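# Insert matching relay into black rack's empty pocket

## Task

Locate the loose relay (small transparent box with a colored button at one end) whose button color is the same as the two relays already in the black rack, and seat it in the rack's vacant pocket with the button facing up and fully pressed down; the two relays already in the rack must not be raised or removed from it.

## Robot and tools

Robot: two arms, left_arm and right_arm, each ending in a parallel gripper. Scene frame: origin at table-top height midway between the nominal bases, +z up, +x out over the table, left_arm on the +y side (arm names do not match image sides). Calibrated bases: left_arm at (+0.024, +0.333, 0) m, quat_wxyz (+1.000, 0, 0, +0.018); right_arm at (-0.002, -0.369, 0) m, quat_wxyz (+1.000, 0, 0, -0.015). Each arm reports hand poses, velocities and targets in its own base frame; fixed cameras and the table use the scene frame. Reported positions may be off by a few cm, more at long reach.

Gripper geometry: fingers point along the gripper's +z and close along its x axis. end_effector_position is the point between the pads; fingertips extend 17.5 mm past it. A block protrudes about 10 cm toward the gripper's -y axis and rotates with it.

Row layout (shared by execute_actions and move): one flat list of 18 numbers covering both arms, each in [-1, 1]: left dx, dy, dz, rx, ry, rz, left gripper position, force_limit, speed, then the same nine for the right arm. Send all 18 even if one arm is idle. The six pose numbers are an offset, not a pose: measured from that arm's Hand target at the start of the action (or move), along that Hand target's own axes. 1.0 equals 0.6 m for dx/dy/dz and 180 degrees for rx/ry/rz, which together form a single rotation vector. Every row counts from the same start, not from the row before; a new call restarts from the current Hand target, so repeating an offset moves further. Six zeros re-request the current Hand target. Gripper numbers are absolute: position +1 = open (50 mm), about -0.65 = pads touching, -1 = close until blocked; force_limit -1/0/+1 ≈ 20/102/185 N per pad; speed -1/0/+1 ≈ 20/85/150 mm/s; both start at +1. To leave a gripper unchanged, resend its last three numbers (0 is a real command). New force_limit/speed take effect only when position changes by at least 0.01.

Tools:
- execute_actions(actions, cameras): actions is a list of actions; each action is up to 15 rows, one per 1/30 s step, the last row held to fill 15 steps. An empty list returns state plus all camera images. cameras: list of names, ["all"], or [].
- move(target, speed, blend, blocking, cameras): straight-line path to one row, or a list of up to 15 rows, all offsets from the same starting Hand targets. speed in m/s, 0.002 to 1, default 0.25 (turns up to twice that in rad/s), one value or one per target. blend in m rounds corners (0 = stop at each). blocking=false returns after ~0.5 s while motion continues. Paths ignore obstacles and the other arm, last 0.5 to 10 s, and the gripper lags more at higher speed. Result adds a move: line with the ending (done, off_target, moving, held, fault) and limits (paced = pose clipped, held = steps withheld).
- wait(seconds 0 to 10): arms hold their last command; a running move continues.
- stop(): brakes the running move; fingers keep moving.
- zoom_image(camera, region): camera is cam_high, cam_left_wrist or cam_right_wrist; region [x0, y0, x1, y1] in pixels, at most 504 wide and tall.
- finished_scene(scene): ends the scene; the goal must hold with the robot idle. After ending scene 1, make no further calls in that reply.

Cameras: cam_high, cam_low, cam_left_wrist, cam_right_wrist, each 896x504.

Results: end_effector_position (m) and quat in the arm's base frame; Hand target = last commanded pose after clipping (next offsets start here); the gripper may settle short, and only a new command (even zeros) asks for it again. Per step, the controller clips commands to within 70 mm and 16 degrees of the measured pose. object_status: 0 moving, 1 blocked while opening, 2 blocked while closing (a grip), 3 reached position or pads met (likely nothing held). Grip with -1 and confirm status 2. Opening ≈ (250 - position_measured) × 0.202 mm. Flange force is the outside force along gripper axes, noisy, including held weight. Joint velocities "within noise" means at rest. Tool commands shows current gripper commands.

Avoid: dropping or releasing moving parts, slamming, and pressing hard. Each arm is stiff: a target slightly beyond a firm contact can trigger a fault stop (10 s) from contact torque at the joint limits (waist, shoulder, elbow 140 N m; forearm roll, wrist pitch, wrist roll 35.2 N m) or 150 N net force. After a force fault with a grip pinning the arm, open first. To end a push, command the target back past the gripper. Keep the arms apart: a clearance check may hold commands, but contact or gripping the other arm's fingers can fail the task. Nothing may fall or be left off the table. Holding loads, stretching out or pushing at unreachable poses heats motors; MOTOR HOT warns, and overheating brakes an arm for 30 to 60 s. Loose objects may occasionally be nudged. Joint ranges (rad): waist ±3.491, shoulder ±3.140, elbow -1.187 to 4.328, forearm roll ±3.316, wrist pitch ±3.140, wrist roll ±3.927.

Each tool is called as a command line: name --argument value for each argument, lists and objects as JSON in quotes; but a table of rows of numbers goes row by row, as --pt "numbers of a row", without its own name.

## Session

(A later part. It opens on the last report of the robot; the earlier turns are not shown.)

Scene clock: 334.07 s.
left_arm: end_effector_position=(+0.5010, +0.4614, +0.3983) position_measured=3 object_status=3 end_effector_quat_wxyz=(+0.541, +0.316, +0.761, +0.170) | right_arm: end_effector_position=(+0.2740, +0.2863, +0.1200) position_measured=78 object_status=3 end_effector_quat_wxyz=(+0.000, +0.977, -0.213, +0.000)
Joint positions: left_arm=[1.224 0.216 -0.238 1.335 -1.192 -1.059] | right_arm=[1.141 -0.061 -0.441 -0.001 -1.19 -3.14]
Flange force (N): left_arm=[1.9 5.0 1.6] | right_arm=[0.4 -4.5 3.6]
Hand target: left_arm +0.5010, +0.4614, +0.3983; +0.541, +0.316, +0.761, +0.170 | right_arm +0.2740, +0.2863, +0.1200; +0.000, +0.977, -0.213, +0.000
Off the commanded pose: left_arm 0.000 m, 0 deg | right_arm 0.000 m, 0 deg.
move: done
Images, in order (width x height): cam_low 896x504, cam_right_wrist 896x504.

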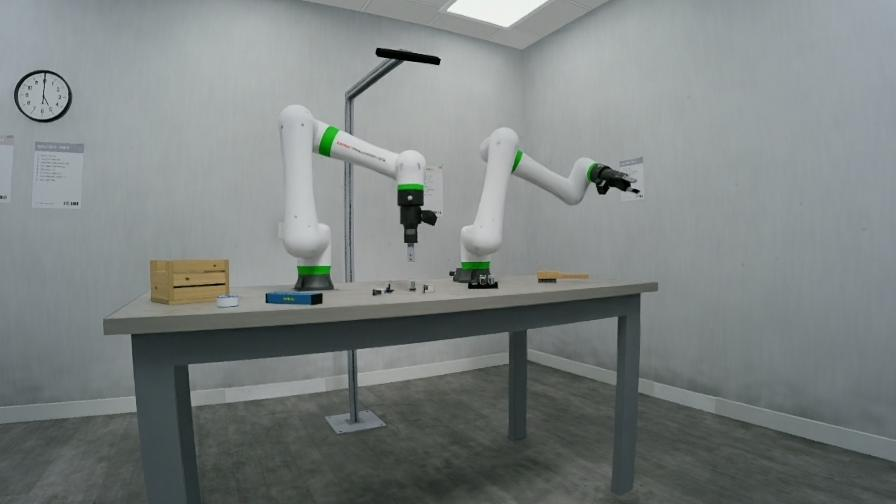

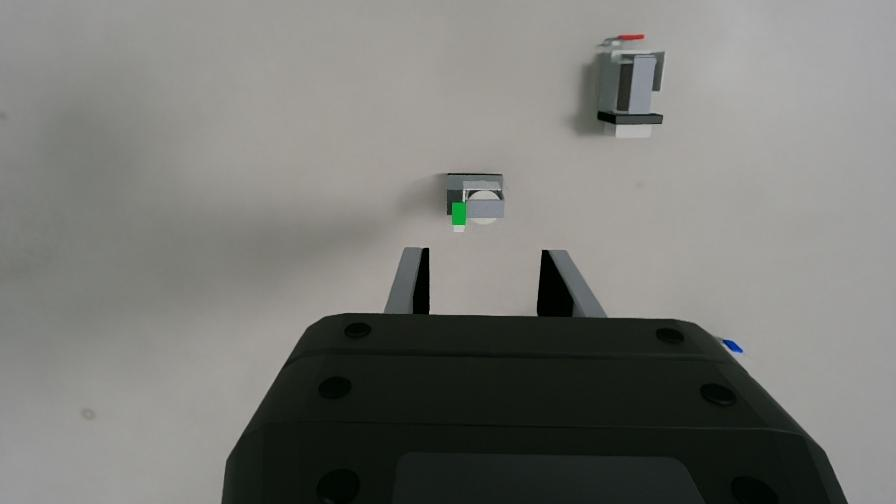

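move --pt "0 0 0 0 0 0 1 1 1 0 -0.0043 0.1533 0 0 0 0.5 -0.4 -1" --pt "0 0 0 0 0 0 1 1 1 0 -0.0043 0.1533 0 0 0 -1 -0.4 -0.6" --pt "0 0 0 0 0 0 1 1 1 0 -0.0043 0.0083 0 0 0 -1 -0.4 -0.6" --pt "0 0 0 0 0 0 1 1 1 -0.1198 -0.3793 0.0083 0 0 -0.0139 -1 -0.4 -0.6" --speed '[0.2,0.1,0.12,0.3]' --cameras '["cam_right_wrist","cam_low"]'

zoom_image --camera "cam_right_wrist" --region '[340, 40, 620, 320]'

zoom_image --camera "cam_low" --region '[430, 230, 530, 300]'

Scene clock: 373.27 s.
left_arm: end_effector_position=(+0.5010, +0.4614, +0.3983) position_measured=3 object_status=3 end_effector_quat_wxyz=(+0.541, +0.316, +0.761, +0.170) | right_arm: end_effector_position=(+0.3032, +0.5231, +0.1152) position_measured=117 object_status=2 end_effector_quat_wxyz=(+0.000, +0.982, -0.191, +0.000)
Joint positions: left_arm=[1.224 0.216 -0.238 1.335 -1.192 -1.059] | right_arm=[1.262 0.451 0.158 -0.001 -1.277 -3.217]
Flange force (N): left_arm=[1.1 3.3 1.2] | right_arm=[0.0 -7.1 2.8]
Hand target: left_arm +0.5010, +0.4614, +0.3983; +0.541, +0.316, +0.761, +0.170 | right_arm +0.3032, +0.5231, +0.1152; +0.000, +0.982, -0.191, +0.000
Off the commanded pose: left_arm 0.000 m, 0 deg | right_arm 0.000 m, 0 deg.
move: done
Images, in order (width x height): cam_low 896x504, cam_right_wrist 896x504.

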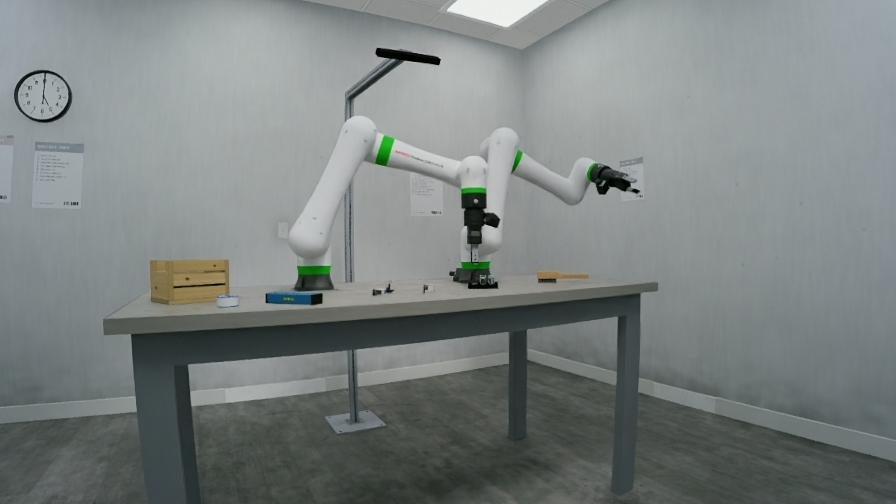

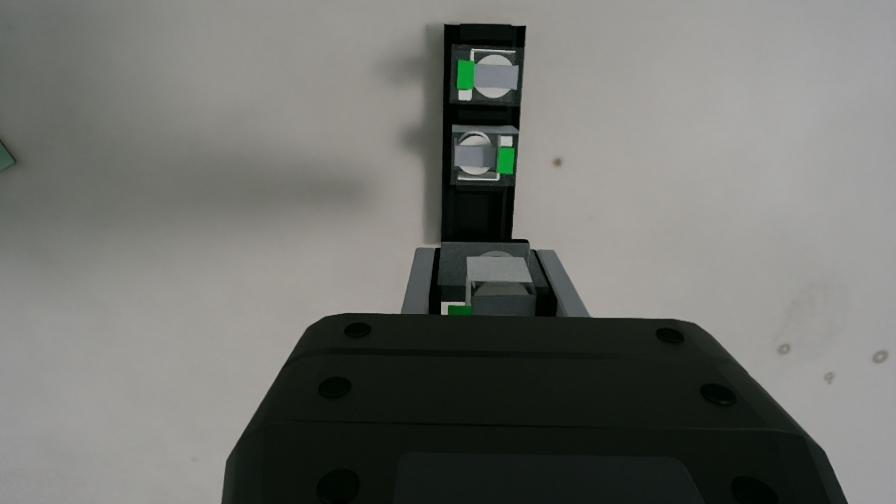

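Scaled by 1.800 from the camera's 896x504 image, which has a finer 1280x720 frame.

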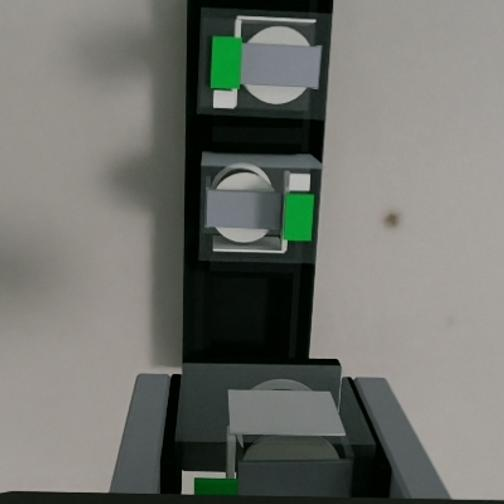

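Scaled by 5.040 from the camera's 896x504 image, which has a finer 1280x720 frame.

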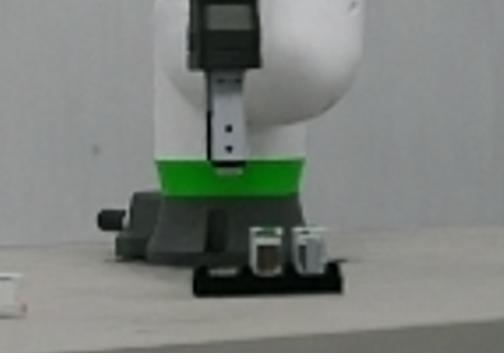

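zoom_image --camera "cam_right_wrist" --region '[430, 20, 540, 130]'

zoom_image --camera "cam_right_wrist" --region '[430, 140, 540, 250]'

Scaled by 4.582 from the camera's 896x504 image, which has a finer 1280x720 frame.

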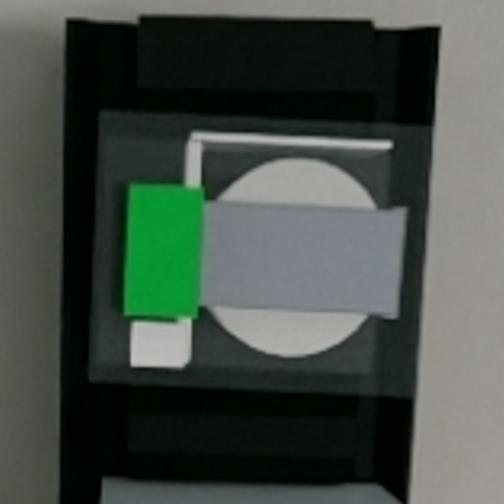

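Scaled by 4.582 from the camera's 896x504 image, which has a finer 1280x720 frame.

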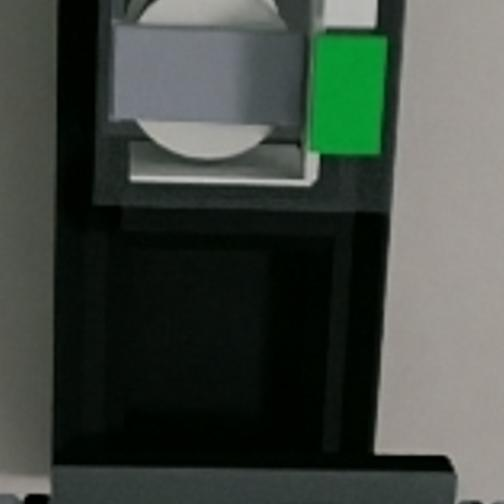

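move --target '[0,0,0,0,0,0,1,1,1,0.0025,0.0063,0.0753,0,0,0,-1,-0.4,-0.6]' --speed 0.2 --cameras '["cam_right_wrist","cam_low"]'

zoom_image --camera "cam_right_wrist" --region '[400, 120, 580, 320]'

zoom_image --camera "cam_low" --region '[450, 240, 520, 300]'

Scene clock: 434.97 s.
left_arm: end_effector_position=(+0.5010, +0.4614, +0.3983) position_measured=3 object_status=3 end_effector_quat_wxyz=(+0.541, +0.316, +0.761, +0.170) | right_arm: end_effector_position=(+0.3032, +0.5191, +0.0700) position_measured=117 object_status=2 end_effector_quat_wxyz=(+0.000, +0.982, -0.191, +0.000)
Joint positions: left_arm=[1.224 0.216 -0.238 1.335 -1.192 -1.059] | right_arm=[1.26 0.48 0.089 -0.001 -1.179 -3.215]
Flange force (N): left_arm=[1.5 4.2 2.0] | right_arm=[0.2 -6.7 3.5]
Hand target: left_arm +0.5010, +0.4614, +0.3983; +0.541, +0.316, +0.761, +0.170 | right_arm +0.3032, +0.5191, +0.0700; +0.000, +0.982, -0.191, +0.000
Off the commanded pose: left_arm 0.000 m, 0 deg | right_arm 0.000 m, 0 deg.
move: done
Images, in order (width x height): cam_low 896x504, cam_right_wrist 896x504.

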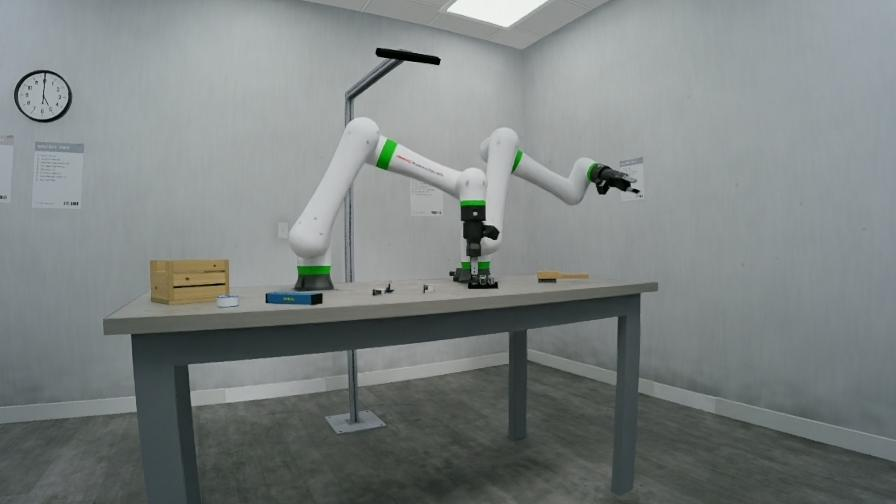

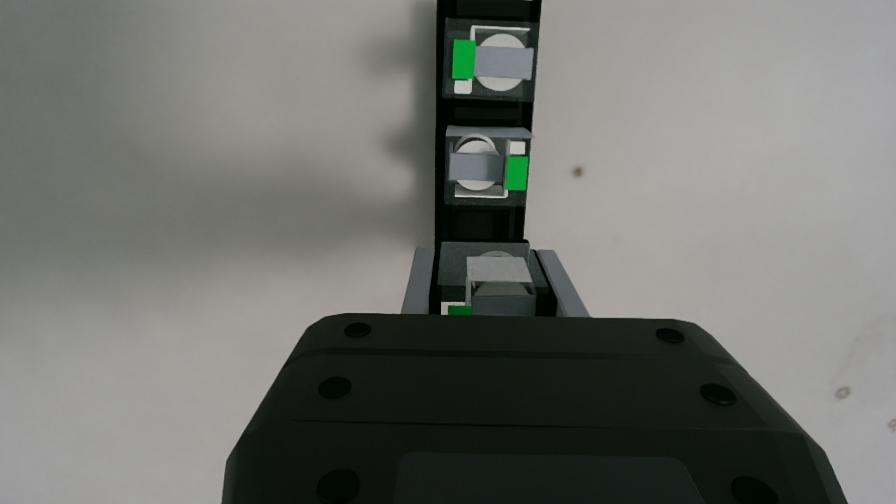

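Scaled by 2.520 from the camera's 896x504 image, which has a finer 1280x720 frame.

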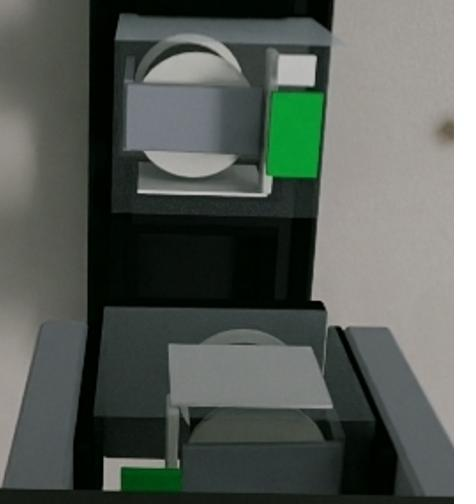

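Scaled by 7.200 from the camera's 896x504 image, which has a finer 1280x720 frame.

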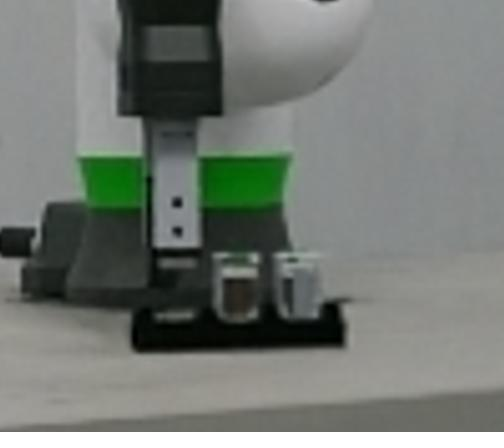

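move --target '[0,0,0,0,0,0,1,1,1,0,0,0.0275,0,0,0,-1,-0.4,-0.6]' --speed 0.1

execute_actions --actions '[[[0,0,0,0,0,0,1,1,1,0,0,0.00117,0,0,0,-1,-0.4,-0.6]],[[0,0,0,0,0,0,1,1,1,0,0,0.00117,0,0,0,-1,-0.4,-0.6]],[[0,0,0,0,0,0,1,1,1,0,0,0.00117,0,0,0,-1,-0.4,-0.6]],[[0,0,0,0,0,0,1,1,1,0,0,0.00117,0,0,0,-1,-0.4,-0.6]]]'

Scene clock: 455.47 s.
left_arm: end_effector_position=(+0.5010, +0.4614, +0.3983) position_measured=3 object_status=3 end_effector_quat_wxyz=(+0.541, +0.316, +0.761, +0.170) | right_arm: end_effector_position=(+0.3032, +0.5191, +0.0535) position_measured=117 object_status=2 end_effector_quat_wxyz=(+0.000, +0.982, -0.191, +0.000)
Joint positions: left_arm=[1.224 0.216 -0.238 1.335 -1.192 -1.059] | right_arm=[1.26 0.496 0.071 -0.001 -1.145 -3.215]
Flange force (N): left_arm=[1.5 4.3 1.2] | right_arm=[-0.2 -7.2 4.3]
Hand target: left_arm +0.5010, +0.4614, +0.3983; +0.541, +0.316, +0.761, +0.170 | right_arm +0.3032, +0.5191, +0.0535; +0.000, +0.982, -0.191, +0.000
Off the commanded pose: left_arm 0.000 m, 0 deg | right_arm 0.000 m, 0 deg.
move: done

Scene clock: 457.67 s.
left_arm: end_effector_position=(+0.5010, +0.4614, +0.3983) position_measured=3 object_status=3 end_effector_quat_wxyz=(+0.541, +0.316, +0.761, +0.170) | right_arm: end_effector_position=(+0.3032, +0.5191, +0.0507) position_measured=117 object_status=2 end_effector_quat_wxyz=(+0.000, +0.982, -0.191, +0.000)
Joint positions: left_arm=[1.224 0.216 -0.238 1.335 -1.192 -1.059] | right_arm=[1.26 0.499 0.068 -0.001 -1.139 -3.215]
Flange force (N): left_arm=[1.1 4.6 1.8] | right_arm=[0.2 -7.3 4.8]
Flange force at the end of the 1st action (N): left_arm=[1.4 4.2 1.5] | right_arm=[-0.1 -7.0 4.4]
Flange force at the end of the 2nd action (N): left_arm=[1.3 4.0 1.4] | right_arm=[0.1 -7.1 4.9]
Flange force at the end of the 3rd action (N): left_arm=[1.3 4.2 1.4] | right_arm=[0.1 -7.3 4.6]
Hand target: left_arm +0.5010, +0.4614, +0.3983; +0.541, +0.316, +0.761, +0.170 | right_arm +0.3032, +0.5191, +0.0507; +0.000, +0.982, -0.191, +0.000
Off the commanded pose: left_arm 0.000 m, 0 deg | right_arm 0.000 m, 0 deg.
Step readings (end_effector_position of left_arm | right_arm; steps 1 to 15: 1st action; 16 to 30: 2nd action; 31 to 45: 3rd action; 46 to 60: 4th action):
0: (+0.5010, +0.4614, +0.3983) | (+0.3032, +0.5191, +0.0535)
1: (+0.5010, +0.4614, +0.3983) | (+0.3032, +0.5191, +0.0535)
2: (+0.5010, +0.4614, +0.3983) | (+0.3032, +0.5191, +0.0532)
4: (+0.5010, +0.4614, +0.3983) | (+0.3032, +0.5191, +0.0528)
8: (+0.5010, +0.4614, +0.3983) | (+0.3032, +0.5191, +0.0528)
15: (+0.5010, +0.4614, +0.3983) | (+0.3032, +0.5191, +0.0528)
16: (+0.5010, +0.4614, +0.3983) | (+0.3032, +0.5191, +0.0528)
17: (+0.5010, +0.4614, +0.3983) | (+0.3032, +0.5191, +0.0525)
19: (+0.5010, +0.4614, +0.3983) | (+0.3032, +0.5191, +0.0521)
23: (+0.5010, +0.4614, +0.3983) | (+0.3032, +0.5191, +0.0521)
30: (+0.5010, +0.4614, +0.3983) | (+0.3032, +0.5191, +0.0521)
31: (+0.5010, +0.4614, +0.3983) | (+0.3032, +0.5191, +0.0521)
32: (+0.5010, +0.4614, +0.3983) | (+0.3032, +0.5191, +0.0519)
34: (+0.5010, +0.4614, +0.3983) | (+0.3032, +0.5191, +0.0514)
38: (+0.5010, +0.4614, +0.3983) | (+0.3032, +0.5191, +0.0514)
45: (+0.5010, +0.4614, +0.3983) | (+0.3032, +0.5191, +0.0514)
46: (+0.5010, +0.4614, +0.3983) | (+0.3032, +0.5191, +0.0514)
47: (+0.5010, +0.4614, +0.3983) | (+0.3032, +0.5191, +0.0511)
49: (+0.5010, +0.4614, +0.3983) | (+0.3032, +0.5191, +0.0507)
53: (+0.5010, +0.4614, +0.3983) | (+0.3032, +0.5191, +0.0507)
60: (+0.5010, +0.4614, +0.3983) | (+0.3032, +0.5191, +0.0507)

execute_actions --actions '[[[0,0,0,0,0,0,1,1,1,0,0,0.00167,0,0,0,-1,-0.4,-0.6]],[[0,0,0,0,0,0,1,1,1,0,0,0.00167,0,0,0,-1,-0.4,-0.6]],[[0,0,0,0,0,0,1,1,1,0,0,0.00167,0,0,0,-1,-0.4,-0.6]]]'

Scene clock: 463.13 s.
left_arm: end_effector_position=(+0.5010, +0.4614, +0.3983) position_measured=3 object_status=3 end_effector_quat_wxyz=(+0.541, +0.316, +0.761, +0.170) | right_arm: end_effector_position=(+0.3032, +0.5191, +0.0477) position_measured=117 object_status=2 end_effector_quat_wxyz=(+0.000, +0.982, -0.191, +0.000)
Joint positions: left_arm=[1.224 0.216 -0.238 1.335 -1.192 -1.059] | right_arm=[1.26 0.502 0.065 -0.001 -1.133 -3.215]
Flange force (N): left_arm=[0.9 4.3 1.1] | right_arm=[0.1 -7.1 4.8]
Flange force at the end of the 1st action (N): left_arm=[1.5 3.3 1.4] | right_arm=[0.1 -7.0 4.8]
Flange force at the end of the 2nd action (N): left_arm=[1.3 3.8 1.2] | right_arm=[0.1 -7.5 5.0]
Hand target: left_arm +0.5010, +0.4614, +0.3983; +0.541, +0.316, +0.761, +0.170 | right_arm +0.3032, +0.5191, +0.0477; +0.000, +0.982, -0.191, +0.000
Off the commanded pose: left_arm 0.000 m, 0 deg | right_arm 0.000 m, 0 deg.
Step readings (end_effector_position of left_arm | right_arm; steps 1 to 15: 1st action; 16 to 30: 2nd action; 31 to 45: 3rd action):
0: (+0.5010, +0.4614, +0.3983) | (+0.3032, +0.5191, +0.0507)
1: (+0.5010, +0.4614, +0.3983) | (+0.3032, +0.5191, +0.0507)
2: (+0.5010, +0.4614, +0.3983) | (+0.3032, +0.5191, +0.0504)
4: (+0.5010, +0.4614, +0.3983) | (+0.3032, +0.5191, +0.0497)
8: (+0.5010, +0.4614, +0.3983) | (+0.3032, +0.5191, +0.0497)
15: (+0.5010, +0.4614, +0.3983) | (+0.3032, +0.5191, +0.0497)
16: (+0.5010, +0.4614, +0.3983) | (+0.3032, +0.5191, +0.0497)
17: (+0.5010, +0.4614, +0.3983) | (+0.3032, +0.5191, +0.0492)
19: (+0.5010, +0.4614, +0.3983) | (+0.3032, +0.5191, +0.0487)
23: (+0.5010, +0.4614, +0.3983) | (+0.3032, +0.5191, +0.0487)
30: (+0.5010, +0.4614, +0.3983) | (+0.3032, +0.5191, +0.0487)
31: (+0.5010, +0.4614, +0.3983) | (+0.3032, +0.5191, +0.0487)
32: (+0.5010, +0.4614, +0.3983) | (+0.3032, +0.5192, +0.0483)
34: (+0.5010, +0.4614, +0.3983) | (+0.3032, +0.5191, +0.0477)
38: (+0.5010, +0.4614, +0.3983) | (+0.3032, +0.5191, +0.0477)
45: (+0.5010, +0.4614, +0.3983) | (+0.3032, +0.5191, +0.0477)

execute_actions --actions '[[[0,0,0,0,0,0,1,1,1,0,0,0.00133,0,0,0,-1,-0.4,-0.6]],[[0,0,0,0,0,0,1,1,1,0,0,0.00133,0,0,0,-1,-0.4,-0.6]],[[0,0,0,0,0,0,1,1,1,0,0,0.00133,0,0,0,-1,-0.4,-0.6]],[[0,0,0,0,0,0,1,1,1,0,0,0.00133,0,0,0,-1,-0.4,-0.6]]]'

Scene clock: 472.13 s.
left_arm: end_effector_position=(+0.5010, +0.4614, +0.3983) position_measured=3 object_status=3 end_effector_quat_wxyz=(+0.541, +0.316, +0.761, +0.170) | right_arm: end_effector_position=(+0.3032, +0.5191, +0.0445) position_measured=117 object_status=2 end_effector_quat_wxyz=(+0.000, +0.982, -0.191, +0.000)
Joint positions: left_arm=[1.224 0.216 -0.238 1.335 -1.192 -1.059] | right_arm=[1.26 0.506 0.062 -0.001 -1.127 -3.215]
Flange force (N): left_arm=[1.8 4.9 1.1] | right_arm=[0.0 -6.9 4.6]
Flange force at the end of the 1st action (N): left_arm=[1.7 5.0 1.6] | right_arm=[0.0 -6.9 4.6]
Flange force at the end of the 2nd action (N): left_arm=[1.2 3.6 1.6] | right_arm=[0.2 -7.3 4.6]
Flange force at the end of the 3rd action (N): left_arm=[0.9 3.3 1.8] | right_arm=[-0.1 -6.8 4.7]
Hand target: left_arm +0.5010, +0.4614, +0.3983; +0.541, +0.316, +0.761, +0.170 | right_arm +0.3032, +0.5191, +0.0445; +0.000, +0.982, -0.191, +0.000
Off the commanded pose: left_arm 0.000 m, 0 deg | right_arm 0.000 m, 0 deg.
Step readings (end_effector_position of left_arm | right_arm; steps 1 to 15: 1st action; 16 to 30: 2nd action; 31 to 45: 3rd action; 46 to 60: 4th action):
0: (+0.5010, +0.4614, +0.3983) | (+0.3032, +0.5191, +0.0477)
1: (+0.5010, +0.4614, +0.3983) | (+0.3032, +0.5191, +0.0477)
2: (+0.5010, +0.4614, +0.3983) | (+0.3032, +0.5191, +0.0474)
4: (+0.5010, +0.4614, +0.3983) | (+0.3032, +0.5191, +0.0469)
8: (+0.5010, +0.4614, +0.3983) | (+0.3032, +0.5191, +0.0469)
15: (+0.5010, +0.4614, +0.3983) | (+0.3032, +0.5191, +0.0469)
16: (+0.5010, +0.4614, +0.3983) | (+0.3032, +0.5191, +0.0469)
17: (+0.5010, +0.4614, +0.3983) | (+0.3032, +0.5191, +0.0466)
19: (+0.5010, +0.4614, +0.3983) | (+0.3032, +0.5191, +0.0461)
23: (+0.5010, +0.4614, +0.3983) | (+0.3032, +0.5191, +0.0461)
30: (+0.5010, +0.4614, +0.3983) | (+0.3032, +0.5191, +0.0461)
31: (+0.5010, +0.4614, +0.3983) | (+0.3032, +0.5191, +0.0461)
32: (+0.5010, +0.4614, +0.3983) | (+0.3032, +0.5191, +0.0458)
34: (+0.5010, +0.4614, +0.3983) | (+0.3032, +0.5191, +0.0453)
38: (+0.5010, +0.4614, +0.3983) | (+0.3032, +0.5191, +0.0453)
45: (+0.5010, +0.4614, +0.3983) | (+0.3032, +0.5191, +0.0453)
46: (+0.5010, +0.4614, +0.3983) | (+0.3032, +0.5191, +0.0453)
47: (+0.5010, +0.4614, +0.3983) | (+0.3032, +0.5191, +0.0450)
49: (+0.5010, +0.4614, +0.3983) | (+0.3032, +0.5191, +0.0445)
53: (+0.5010, +0.4614, +0.3983) | (+0.3032, +0.5191, +0.0445)
60: (+0.5010, +0.4614, +0.3983) | (+0.3032, +0.5191, +0.0445)

execute_actions --actions '[[[0,0,0,0,0,0,1,1,1,0,0,0.00133,0,0,0,-1,-0.4,-0.6]],[[0,0,0,0,0,0,1,1,1,0,0,0.00133,0,0,0,-1,-0.4,-0.6]],[[0,0,0,0,0,0,1,1,1,0,0,0.00133,0,0,0,-1,-0.4,-0.6]],[[0,0,0,0,0,0,1,1,1,0,0,0.00117,0,0,0,-1,-0.4,-0.6]]]'

Scene clock: 479.73 s.
left_arm: end_effector_position=(+0.5010, +0.4614, +0.3983) position_measured=3 object_status=3 end_effector_quat_wxyz=(+0.541, +0.316, +0.761, +0.170) | right_arm: end_effector_position=(+0.3032, +0.5191, +0.0414) position_measured=117 object_status=2 end_effector_quat_wxyz=(+0.000, +0.982, -0.191, +0.000)
Joint positions: left_arm=[1.224 0.216 -0.238 1.335 -1.192 -1.059] | right_arm=[1.26 0.509 0.059 -0.001 -1.12 -3.215]
Flange force (N): left_arm=[1.2 3.6 1.8] | right_arm=[0.1 -6.6 4.8]
Flange force at the end of the 1st action (N): left_arm=[1.4 4.7 1.4] | right_arm=[0.3 -7.1 4.7]
Flange force at the end of the 2nd action (N): left_arm=[1.2 4.0 1.3] | right_arm=[0.0 -7.6 4.7]
Flange force at the end of the 3rd action (N): left_arm=[1.6 4.2 1.5] | right_arm=[0.4 -7.0 4.7]
Hand target: left_arm +0.5010, +0.4614, +0.3983; +0.541, +0.316, +0.761, +0.170 | right_arm +0.3032, +0.5191, +0.0414; +0.000, +0.982, -0.191, +0.000
Off the commanded pose: left_arm 0.000 m, 0 deg | right_arm 0.000 m, 0 deg.
Step readings (end_effector_position of left_arm | right_arm; steps 1 to 15: 1st action; 16 to 30: 2nd action; 31 to 45: 3rd action; 46 to 60: 4th action):
0: (+0.5010, +0.4614, +0.3983) | (+0.3032, +0.5191, +0.0445)
1: (+0.5010, +0.4614, +0.3983) | (+0.3032, +0.5191, +0.0445)
2: (+0.5010, +0.4614, +0.3983) | (+0.3032, +0.5191, +0.0441)
4: (+0.5010, +0.4614, +0.3983) | (+0.3032, +0.5191, +0.0437)
8: (+0.5010, +0.4614, +0.3983) | (+0.3032, +0.5191, +0.0437)
15: (+0.5010, +0.4614, +0.3983) | (+0.3032, +0.5191, +0.0437)
16: (+0.5010, +0.4614, +0.3983) | (+0.3032, +0.5191, +0.0437)
17: (+0.5010, +0.4614, +0.3983) | (+0.3032, +0.5191, +0.0434)
19: (+0.5010, +0.4614, +0.3983) | (+0.3032, +0.5191, +0.0429)
23: (+0.5010, +0.4614, +0.3983) | (+0.3032, +0.5191, +0.0429)
30: (+0.5010, +0.4614, +0.3983) | (+0.3032, +0.5191, +0.0429)
31: (+0.5010, +0.4614, +0.3983) | (+0.3032, +0.5191, +0.0429)
32: (+0.5010, +0.4614, +0.3983) | (+0.3032, +0.5191, +0.0426)
34: (+0.5010, +0.4614, +0.3983) | (+0.3032, +0.5191, +0.0421)
38: (+0.5010, +0.4614, +0.3983) | (+0.3032, +0.5191, +0.0421)
45: (+0.5010, +0.4614, +0.3983) | (+0.3032, +0.5191, +0.0421)
46: (+0.5010, +0.4614, +0.3983) | (+0.3032, +0.5191, +0.0421)
47: (+0.5010, +0.4614, +0.3983) | (+0.3032, +0.5191, +0.0418)
49: (+0.5010, +0.4614, +0.3983) | (+0.3032, +0.5191, +0.0414)
53: (+0.5010, +0.4614, +0.3983) | (+0.3032, +0.5191, +0.0414)
60: (+0.5010, +0.4614, +0.3983) | (+0.3032, +0.5191, +0.0414)

execute_actions --actions '[[[0,0,0,0,0,0,1,1,1,0,0,0.00117,0,0,0,-1,-0.4,-0.6]],[[0,0,0,0,0,0,1,1,1,0,0,0.00117,0,0,0,-1,-0.4,-0.6]],[[0,0,0,0,0,0,1,1,1,0,0,0.00117,0,0,0,-1,-0.4,-0.6]],[[0,0,0,0,0,0,1,1,1,0,0,0.00083,0,0,0,-1,-0.4,-0.6]]]'

Scene clock: 486.67 s.
left_arm: end_effector_position=(+0.5010, +0.4614, +0.3983) position_measured=3 object_status=3 end_effector_quat_wxyz=(+0.541, +0.316, +0.761, +0.170) | right_arm: end_effector_position=(+0.3032, +0.5191, +0.0388) position_measured=117 object_status=2 end_effector_quat_wxyz=(+0.000, +0.982, -0.191, +0.000)
Joint positions: left_arm=[1.224 0.216 -0.238 1.335 -1.192 -1.059] | right_arm=[1.26 0.512 0.056 -0.001 -1.115 -3.215]
Flange force (N): left_arm=[1.2 3.4 1.3] | right_arm=[0.3 -6.8 4.9]
Flange force at the end of the 1st action (N): left_arm=[1.3 4.2 1.6] | right_arm=[0.2 -7.1 4.9]
Flange force at the end of the 2nd action (N): left_arm=[1.3 3.6 1.4] | right_arm=[0.1 -6.2 4.5]
Flange force at the end of the 3rd action (N): left_arm=[1.2 3.9 1.4] | right_arm=[-0.1 -7.0 5.0]
Hand target: left_arm +0.5010, +0.4614, +0.3983; +0.541, +0.316, +0.761, +0.170 | right_arm +0.3032, +0.5191, +0.0388; +0.000, +0.982, -0.191, +0.000
Off the commanded pose: left_arm 0.000 m, 0 deg | right_arm 0.000 m, 0 deg.
Step readings (end_effector_position of left_arm | right_arm; steps 1 to 15: 1st action; 16 to 30: 2nd action; 31 to 45: 3rd action; 46 to 60: 4th action):
0: (+0.5010, +0.4614, +0.3983) | (+0.3032, +0.5191, +0.0414)
1: (+0.5010, +0.4614, +0.3983) | (+0.3032, +0.5191, +0.0414)
2: (+0.5010, +0.4614, +0.3983) | (+0.3032, +0.5191, +0.0411)
4: (+0.5010, +0.4614, +0.3983) | (+0.3032, +0.5191, +0.0407)
8: (+0.5010, +0.4614, +0.3983) | (+0.3032, +0.5191, +0.0407)
15: (+0.5010, +0.4614, +0.3983) | (+0.3032, +0.5191, +0.0407)
16: (+0.5010, +0.4614, +0.3983) | (+0.3032, +0.5191, +0.0407)
17: (+0.5010, +0.4614, +0.3983) | (+0.3032, +0.5191, +0.0405)
19: (+0.5010, +0.4614, +0.3983) | (+0.3032, +0.5191, +0.0400)
23: (+0.5010, +0.4614, +0.3983) | (+0.3032, +0.5191, +0.0400)
30: (+0.5010, +0.4614, +0.3983) | (+0.3032, +0.5191, +0.0400)
31: (+0.5010, +0.4614, +0.3983) | (+0.3032, +0.5191, +0.0400)
32: (+0.5010, +0.4614, +0.3983) | (+0.3032, +0.5191, +0.0396)
34: (+0.5010, +0.4614, +0.3983) | (+0.3032, +0.5191, +0.0393)
38: (+0.5010, +0.4614, +0.3983) | (+0.3032, +0.5191, +0.0393)
45: (+0.5010, +0.4614, +0.3983) | (+0.3032, +0.5191, +0.0393)
46: (+0.5010, +0.4614, +0.3983) | (+0.3032, +0.5191, +0.0393)
47: (+0.5010, +0.4614, +0.3983) | (+0.3032, +0.5191, +0.0391)
49: (+0.5010, +0.4614, +0.3983) | (+0.3032, +0.5191, +0.0388)
53: (+0.5010, +0.4614, +0.3983) | (+0.3032, +0.5191, +0.0388)
60: (+0.5010, +0.4614, +0.3983) | (+0.3032, +0.5191, +0.0388)

execute_actions --actions '[[[0,0,0,0,0,0,1,1,1,0,0,0.00083,0,0,0,-1,-0.4,-0.6]],[[0,0,0,0,0,0,1,1,1,0,0,0.00083,0,0,0,-1,-0.4,-0.6]],[[0,0,0,0,0,0,1,1,1,0,0,0.00083,0,0,0,-1,-0.4,-0.6]],[[0,0,0,0,0,0,1,1,1,0,0,0.00067,0,0,0,-1,-0.4,-0.6]]]'

Scene clock: 494.17 s.
left_arm: end_effector_position=(+0.5010, +0.4614, +0.3983) position_measured=3 object_status=3 end_effector_quat_wxyz=(+0.541, +0.316, +0.761, +0.170) | right_arm: end_effector_position=(+0.3032, +0.5191, +0.0369) position_measured=117 object_status=2 end_effector_quat_wxyz=(+0.000, +0.982, -0.191, +0.000)
Joint positions: left_arm=[1.224 0.216 -0.238 1.335 -1.192 -1.059] | right_arm=[1.26 0.514 0.054 -0.001 -1.111 -3.215]
Flange force (N): left_arm=[0.7 3.5 1.0] | right_arm=[0.3 -7.1 5.1]
Flange force at the end of the 1st action (N): left_arm=[1.4 4.0 0.9] | right_arm=[0.4 -7.3 4.7]
Flange force at the end of the 2nd action (N): left_arm=[1.1 4.6 1.2] | right_arm=[0.5 -7.0 5.1]
Flange force at the end of the 3rd action (N): left_arm=[0.7 3.6 1.0] | right_arm=[0.3 -7.1 4.9]
Hand target: left_arm +0.5010, +0.4614, +0.3983; +0.541, +0.316, +0.761, +0.170 | right_arm +0.3032, +0.5191, +0.0369; +0.000, +0.982, -0.191, +0.000
Off the commanded pose: left_arm 0.000 m, 0 deg | right_arm 0.000 m, 0 deg.
Step readings (end_effector_position of left_arm | right_arm; steps 1 to 15: 1st action; 16 to 30: 2nd action; 31 to 45: 3rd action; 46 to 60: 4th action):
0: (+0.5010, +0.4614, +0.3983) | (+0.3032, +0.5191, +0.0388)
1: (+0.5010, +0.4614, +0.3983) | (+0.3032, +0.5191, +0.0388)
2: (+0.5010, +0.4614, +0.3983) | (+0.3032, +0.5191, +0.0386)
4: (+0.5010, +0.4614, +0.3983) | (+0.3032, +0.5191, +0.0383)
8: (+0.5010, +0.4614, +0.3983) | (+0.3032, +0.5191, +0.0383)
15: (+0.5010, +0.4614, +0.3983) | (+0.3032, +0.5191, +0.0383)
16: (+0.5010, +0.4614, +0.3983) | (+0.3032, +0.5191, +0.0383)
17: (+0.5010, +0.4614, +0.3983) | (+0.3032, +0.5191, +0.0381)
19: (+0.5010, +0.4614, +0.3983) | (+0.3032, +0.5191, +0.0378)
23: (+0.5010, +0.4614, +0.3983) | (+0.3032, +0.5191, +0.0378)
30: (+0.5010, +0.4614, +0.3983) | (+0.3032, +0.5191, +0.0378)
31: (+0.5010, +0.4614, +0.3983) | (+0.3032, +0.5191, +0.0378)
32: (+0.5010, +0.4614, +0.3983) | (+0.3032, +0.5191, +0.0375)
34: (+0.5010, +0.4614, +0.3983) | (+0.3032, +0.5191, +0.0373)
38: (+0.5010, +0.4614, +0.3983) | (+0.3032, +0.5191, +0.0373)
45: (+0.5010, +0.4614, +0.3983) | (+0.3032, +0.5191, +0.0373)
46: (+0.5010, +0.4614, +0.3983) | (+0.3032, +0.5191, +0.0373)
47: (+0.5010, +0.4614, +0.3983) | (+0.3032, +0.5191, +0.0371)
49: (+0.5010, +0.4614, +0.3983) | (+0.3032, +0.5191, +0.0369)
53: (+0.5010, +0.4614, +0.3983) | (+0.3032, +0.5191, +0.0369)
60: (+0.5010, +0.4614, +0.3983) | (+0.3032, +0.5191, +0.0369)

execute_actions --actions '[[[0,0,0,0,0,0,1,1,1,0,0,0.00067,0,0,0,-1,-0.4,-0.6]],[[0,0,0,0,0,0,1,1,1,0,0,0.00067,0,0,0,-1,-0.4,-0.6]],[[0,0,0,0,0,0,1,1,1,0,0,0.00067,0,0,0,-1,-0.4,-0.6]],[[0,0,0,0,0,0,1,1,1,0,0,0.00067,0,0,0,-1,-0.4,-0.6]]]'

Scene clock: 500.83 s.
left_arm: end_effector_position=(+0.5010, +0.4614, +0.3983) position_measured=3 object_status=3 end_effector_quat_wxyz=(+0.541, +0.316, +0.761, +0.170) | right_arm: end_effector_position=(+0.3032, +0.5191, +0.0353) position_measured=117 object_status=2 end_effector_quat_wxyz=(+0.000, +0.982, -0.191, +0.000)
Joint positions: left_arm=[1.224 0.216 -0.238 1.335 -1.192 -1.059] | right_arm=[1.26 0.515 0.053 -0.001 -1.108 -3.215]
Flange force (N): left_arm=[1.3 3.8 1.2] | right_arm=[-0.1 -7.0 5.0]
Flange force at the end of the 1st action (N): left_arm=[1.7 4.7 1.3] | right_arm=[0.3 -6.9 4.6]
Flange force at the end of the 2nd action (N): left_arm=[1.0 4.0 1.6] | right_arm=[-0.3 -7.0 5.0]
Flange force at the end of the 3rd action (N): left_arm=[1.3 4.3 1.4] | right_arm=[0.1 -7.3 4.8]
Hand target: left_arm +0.5010, +0.4614, +0.3983; +0.541, +0.316, +0.761, +0.170 | right_arm +0.3032, +0.5191, +0.0353; +0.000, +0.982, -0.191, +0.000
Off the commanded pose: left_arm 0.000 m, 0 deg | right_arm 0.000 m, 0 deg.
Step readings (end_effector_position of left_arm | right_arm; steps 1 to 15: 1st action; 16 to 30: 2nd action; 31 to 45: 3rd action; 46 to 60: 4th action):
0: (+0.5010, +0.4614, +0.3983) | (+0.3032, +0.5191, +0.0369)
1: (+0.5010, +0.4614, +0.3983) | (+0.3032, +0.5191, +0.0369)
2: (+0.5010, +0.4614, +0.3983) | (+0.3032, +0.5191, +0.0368)
4: (+0.5010, +0.4614, +0.3983) | (+0.3032, +0.5191, +0.0365)
8: (+0.5010, +0.4614, +0.3983) | (+0.3032, +0.5191, +0.0365)
15: (+0.5010, +0.4614, +0.3983) | (+0.3032, +0.5191, +0.0365)
16: (+0.5010, +0.4614, +0.3983) | (+0.3032, +0.5191, +0.0365)
17: (+0.5010, +0.4614, +0.3983) | (+0.3032, +0.5191, +0.0364)
19: (+0.5010, +0.4614, +0.3983) | (+0.3032, +0.5191, +0.0361)
23: (+0.5010, +0.4614, +0.3983) | (+0.3032, +0.5191, +0.0361)
30: (+0.5010, +0.4614, +0.3983) | (+0.3032, +0.5191, +0.0361)
31: (+0.5010, +0.4614, +0.3983) | (+0.3032, +0.5191, +0.0361)
32: (+0.5010, +0.4614, +0.3983) | (+0.3032, +0.5191, +0.0359)
34: (+0.5010, +0.4614, +0.3983) | (+0.3032, +0.5191, +0.0357)
38: (+0.5010, +0.4614, +0.3983) | (+0.3032, +0.5191, +0.0357)
45: (+0.5010, +0.4614, +0.3983) | (+0.3032, +0.5191, +0.0357)
46: (+0.5010, +0.4614, +0.3983) | (+0.3032, +0.5191, +0.0357)
47: (+0.5010, +0.4614, +0.3983) | (+0.3032, +0.5191, +0.0356)
49: (+0.5010, +0.4614, +0.3983) | (+0.3032, +0.5191, +0.0353)
53: (+0.5010, +0.4614, +0.3983) | (+0.3032, +0.5191, +0.0353)
60: (+0.5010, +0.4614, +0.3983) | (+0.3032, +0.5191, +0.0353)

execute_actions --actions '[[[0,0,0,0,0,0,1,1,1,0,0,0.00083,0,0,0,-1,-0.4,-0.6]],[[0,0,0,0,0,0,1,1,1,0,0,0.00067,0,0,0,-1,-0.4,-0.6]],[[0,0,0,0,0,0,1,1,1,0,0,0.00067,0,0,0,-1,-0.4,-0.6]],[[0,0,0,0,0,0,1,1,1,0,0,0.00067,0,0,0,-1,-0.4,-0.6]]]' --cameras '["cam_low","cam_right_wrist"]'

zoom_image --camera "cam_low" --region '[450, 240, 520, 300]'

zoom_image --camera "cam_right_wrist" --region '[400, 120, 580, 320]'

Scene clock: 512.17 s.
left_arm: end_effector_position=(+0.5010, +0.4614, +0.3983) position_measured=3 object_status=3 end_effector_quat_wxyz=(+0.541, +0.316, +0.761, +0.170) | right_arm: end_effector_position=(+0.3032, +0.5191, +0.0336) position_measured=117 object_status=2 end_effector_quat_wxyz=(+0.000, +0.982, -0.191, +0.000)
Joint positions: left_arm=[1.224 0.216 -0.238 1.335 -1.192 -1.059] | right_arm=[1.26 0.517 0.051 -0.001 -1.104 -3.215]
Flange force (N): left_arm=[1.4 5.2 1.2] | right_arm=[0.4 -6.9 4.9]
Flange force at the end of the 1st action (N): left_arm=[1.0 3.3 1.6] | right_arm=[-0.1 -7.3 4.8]
Flange force at the end of the 2nd action (N): left_arm=[1.9 4.1 1.7] | right_arm=[0.1 -6.8 4.5]
Flange force at the end of the 3rd action (N): left_arm=[1.8 3.9 1.3] | right_arm=[0.0 -7.0 4.7]
Hand target: left_arm +0.5010, +0.4614, +0.3983; +0.541, +0.316, +0.761, +0.170 | right_arm +0.3032, +0.5191, +0.0336; +0.000, +0.982, -0.191, +0.000
Off the commanded pose: left_arm 0.000 m, 0 deg | right_arm 0.000 m, 0 deg.
Step readings (end_effector_position of left_arm | right_arm; steps 1 to 15: 1st action; 16 to 30: 2nd action; 31 to 45: 3rd action; 46 to 60: 4th action):
0: (+0.5010, +0.4614, +0.3983) | (+0.3032, +0.5191, +0.0353)
1: (+0.5010, +0.4614, +0.3983) | (+0.3032, +0.5191, +0.0353)
2: (+0.5010, +0.4614, +0.3983) | (+0.3032, +0.5191, +0.0351)
4: (+0.5010, +0.4614, +0.3983) | (+0.3032, +0.5191, +0.0348)
8: (+0.5010, +0.4614, +0.3983) | (+0.3032, +0.5191, +0.0348)
15: (+0.5010, +0.4614, +0.3983) | (+0.3032, +0.5191, +0.0348)
16: (+0.5010, +0.4614, +0.3983) | (+0.3032, +0.5191, +0.0348)
17: (+0.5010, +0.4614, +0.3983) | (+0.3032, +0.5191, +0.0346)
19: (+0.5010, +0.4614, +0.3983) | (+0.3032, +0.5191, +0.0344)
23: (+0.5010, +0.4614, +0.3983) | (+0.3032, +0.5191, +0.0344)
30: (+0.5010, +0.4614, +0.3983) | (+0.3032, +0.5191, +0.0344)
31: (+0.5010, +0.4614, +0.3983) | (+0.3032, +0.5191, +0.0344)
32: (+0.5010, +0.4614, +0.3983) | (+0.3032, +0.5191, +0.0342)
34: (+0.5010, +0.4614, +0.3983) | (+0.3032, +0.5191, +0.0340)
38: (+0.5010, +0.4614, +0.3983) | (+0.3032, +0.5191, +0.0340)
45: (+0.5010, +0.4614, +0.3983) | (+0.3032, +0.5191, +0.0340)
46: (+0.5010, +0.4614, +0.3983) | (+0.3032, +0.5191, +0.0340)
47: (+0.5010, +0.4614, +0.3983) | (+0.3032, +0.5191, +0.0338)
49: (+0.5010, +0.4614, +0.3983) | (+0.3032, +0.5191, +0.0336)
53: (+0.5010, +0.4614, +0.3983) | (+0.3032, +0.5191, +0.0336)
60: (+0.5010, +0.4614, +0.3983) | (+0.3032, +0.5191, +0.0336)
Images, in order (width x height): cam_low 896x504, cam_right_wrist 896x504.

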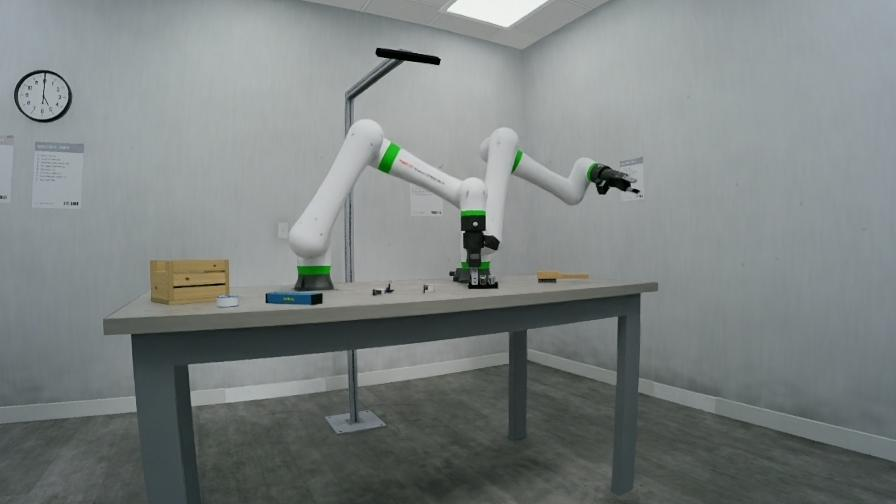

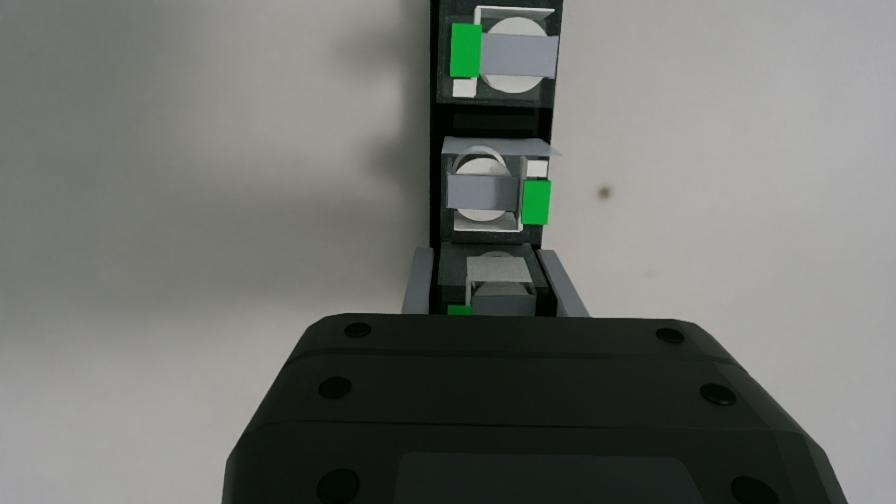

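Scaled by 7.200 from the camera's 896x504 image, which has a finer 1280x720 frame.

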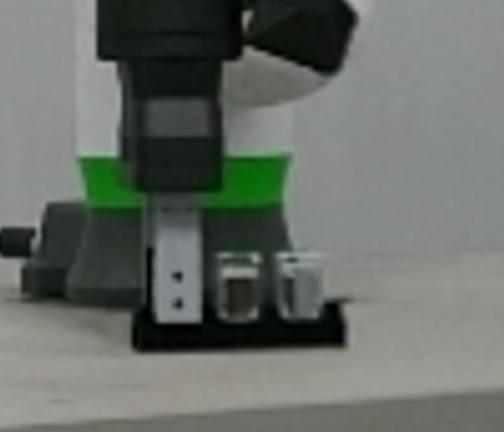

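Scaled by 2.520 from the camera's 896x504 image, which has a finer 1280x720 frame.

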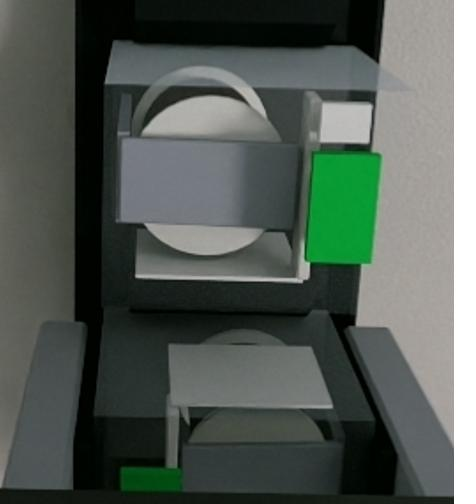

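execute_actions --actions '[[[0,0,0,0,0,0,1,1,1,0,0,0.00067,0,0,0,-1,-0.4,-0.6]],[[0,0,0,0,0,0,1,1,1,0,0,0.00067,0,0,0,-1,-0.4,-0.6]],[[0,0,0,0,0,0,1,1,1,0,0,0.00067,0,0,0,-1,-0.4,-0.6]],[[0,0,0,0,0,0,1,1,1,0,0,0.00067,0,0,0,-1,-0.4,-0.6]]]'

Scene clock: 523.37 s.
left_arm: end_effector_position=(+0.5010, +0.4614, +0.3983) position_measured=3 object_status=3 end_effector_quat_wxyz=(+0.541, +0.316, +0.761, +0.170) | right_arm: end_effector_position=(+0.3032, +0.5191, +0.0320) position_measured=117 object_status=2 end_effector_quat_wxyz=(+0.000, +0.982, -0.191, +0.000)
Joint positions: left_arm=[1.224 0.216 -0.238 1.335 -1.192 -1.059] | right_arm=[1.26 0.519 0.05 -0.001 -1.101 -3.215]
Flange force (N): left_arm=[1.8 4.6 1.3] | right_arm=[-6.2 8.3 -50.5]
Flange force at the end of the 1st action (N): left_arm=[1.6 4.9 1.2] | right_arm=[0.2 -7.4 4.8]
Flange force at the end of the 2nd action (N): left_arm=[1.0 4.1 1.2] | right_arm=[-0.7 -4.4 -7.2]
Flange force at the end of the 3rd action (N): left_arm=[1.1 4.1 1.2] | right_arm=[-3.7 1.5 -28.1]
Hand target: left_arm +0.5010, +0.4614, +0.3983; +0.541, +0.316, +0.761, +0.170 | right_arm +0.3032, +0.5191, +0.0320; +0.000, +0.982, -0.191, +0.000
Off the commanded pose: left_arm 0.000 m, 0 deg | right_arm 0.000 m, 0 deg.
Step readings (end_effector_position of left_arm | right_arm; steps 1 to 15: 1st action; 16 to 30: 2nd action; 31 to 45: 3rd action; 46 to 60: 4th action):
0: (+0.5010, +0.4614, +0.3983) | (+0.3032, +0.5191, +0.0336)
1: (+0.5010, +0.4614, +0.3983) | (+0.3032, +0.5191, +0.0336)
2: (+0.5010, +0.4614, +0.3983) | (+0.3032, +0.5191, +0.0335)
4: (+0.5010, +0.4614, +0.3983) | (+0.3032, +0.5191, +0.0332)
8: (+0.5010, +0.4614, +0.3983) | (+0.3032, +0.5191, +0.0332)
15: (+0.5010, +0.4614, +0.3983) | (+0.3032, +0.5191, +0.0332)
16: (+0.5010, +0.4614, +0.3983) | (+0.3032, +0.5191, +0.0332)
17: (+0.5010, +0.4614, +0.3983) | (+0.3032, +0.5191, +0.0331)
19: (+0.5010, +0.4614, +0.3983) | (+0.3032, +0.5191, +0.0329)
23: (+0.5010, +0.4614, +0.3983) | (+0.3032, +0.5191, +0.0328)
30: (+0.5010, +0.4614, +0.3983) | (+0.3032, +0.5191, +0.0328)
31: (+0.5010, +0.4614, +0.3983) | (+0.3032, +0.5191, +0.0328)
32: (+0.5010, +0.4614, +0.3983) | (+0.3032, +0.5191, +0.0326)
34: (+0.5010, +0.4614, +0.3983) | (+0.3032, +0.5191, +0.0325)
38: (+0.5010, +0.4614, +0.3983) | (+0.3032, +0.5191, +0.0324)
45: (+0.5010, +0.4614, +0.3983) | (+0.3032, +0.5191, +0.0324)
46: (+0.5010, +0.4614, +0.3983) | (+0.3032, +0.5191, +0.0324)
47: (+0.5010, +0.4614, +0.3983) | (+0.3032, +0.5191, +0.0322)
49: (+0.5010, +0.4614, +0.3983) | (+0.3032, +0.5191, +0.0321)
53: (+0.5010, +0.4614, +0.3983) | (+0.3032, +0.5191, +0.0320)
60: (+0.5010, +0.4614, +0.3983) | (+0.3032, +0.5191, +0.0320)

move --pt "0 0 0 0 0 0 1 1 1 0 0 -0.001 0 0 0 -1 -0.4 -0.6" --pt "0 0 0 0 0 0 1 1 1 0 0 -0.001 0 0 0 0.5 -0.4 -1" --pt "0 0 0 0 0 0 1 1 1 0 0 -0.14 0 0 0 0.5 -0.4 -1" --speed '[0.02,0.05,0.15]' --cameras '["cam_low","cam_right_wrist"]'

zoom_image --camera "cam_low" --region '[450, 250, 520, 300]'

zoom_image --camera "cam_right_wrist" --region '[380, 20, 580, 260]'

Scene clock: 553.93 s.
left_arm: end_effector_position=(+0.5010, +0.4614, +0.3983) position_measured=3 object_status=3 end_effector_quat_wxyz=(+0.541, +0.316, +0.761, +0.170) | right_arm: end_effector_position=(+0.3032, +0.5191, +0.1160) position_measured=78 object_status=3 end_effector_quat_wxyz=(+0.000, +0.982, -0.191, +0.000)
Joint positions: left_arm=[1.224 0.216 -0.238 1.335 -1.192 -1.059] | right_arm=[1.26 0.442 0.147 -0.001 -1.275 -3.215]
Flange force (N): left_arm=[1.3 3.4 1.5] | right_arm=[0.3 -6.8 3.4]
Hand target: left_arm +0.5010, +0.4614, +0.3983; +0.541, +0.316, +0.761, +0.170 | right_arm +0.3032, +0.5191, +0.1160; +0.000, +0.982, -0.191, +0.000
Off the commanded pose: left_arm 0.000 m, 0 deg | right_arm 0.000 m, 0 deg.
move: done
Images, in order (width x height): cam_low 896x504, cam_right_wrist 896x504.

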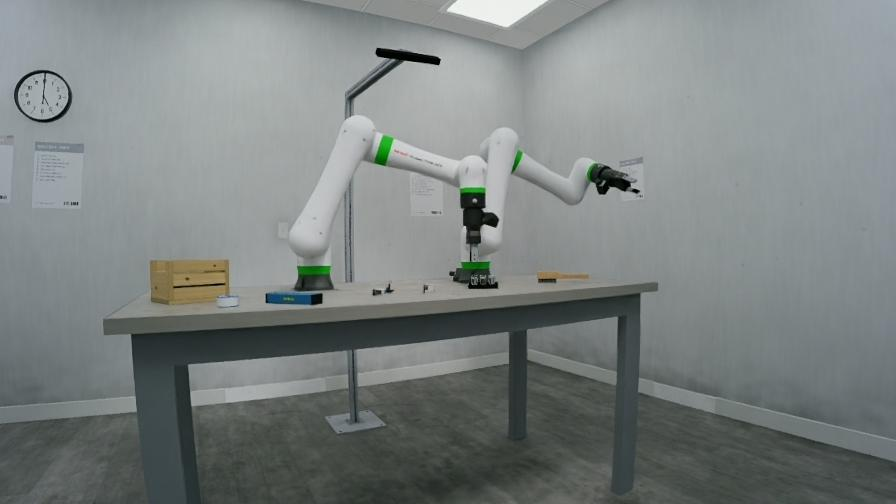

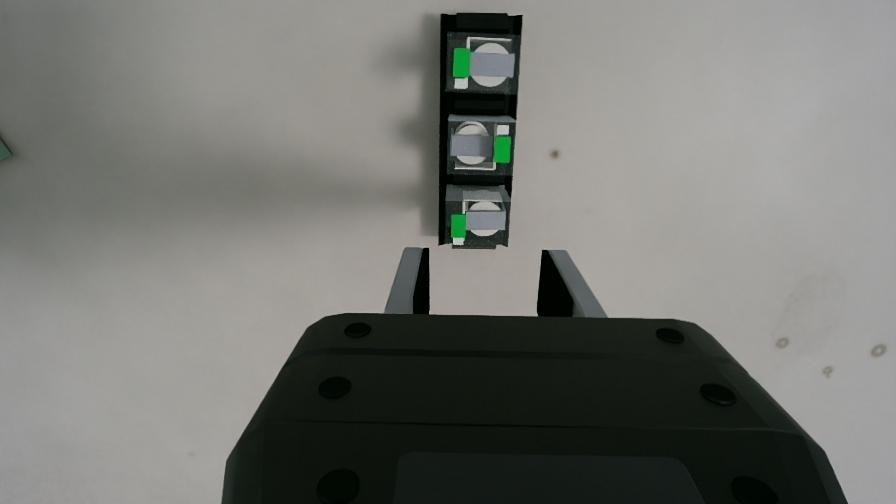

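Scaled by 7.200 from the camera's 896x504 image, which has a finer 1280x720 frame.

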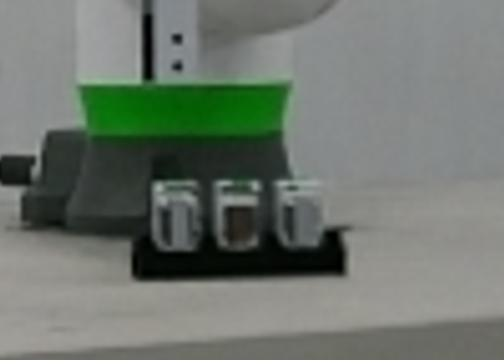

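Scaled by 2.100 from the camera's 896x504 image, which has a finer 1280x720 frame.

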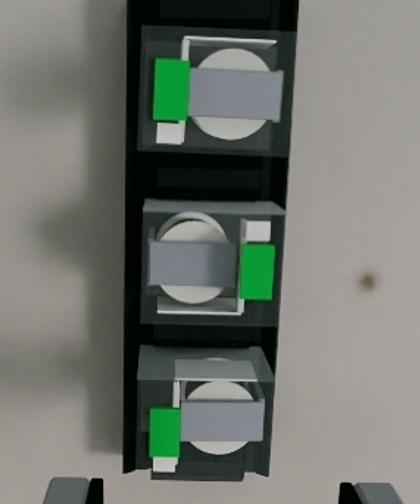

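zoom_image --camera "cam_low" --region '[464, 268, 502, 294]'

Scaled by 13.263 from the camera's 896x504 image, which has a finer 1280x720 frame.

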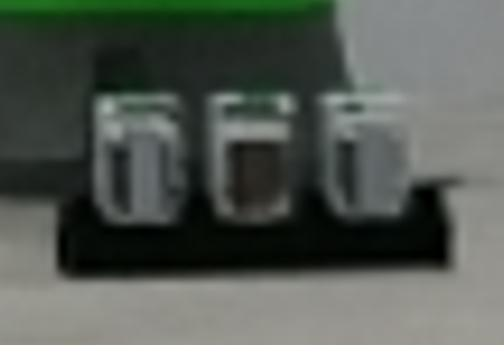

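finished_scene --scene 2

The scene is finished: the task was done.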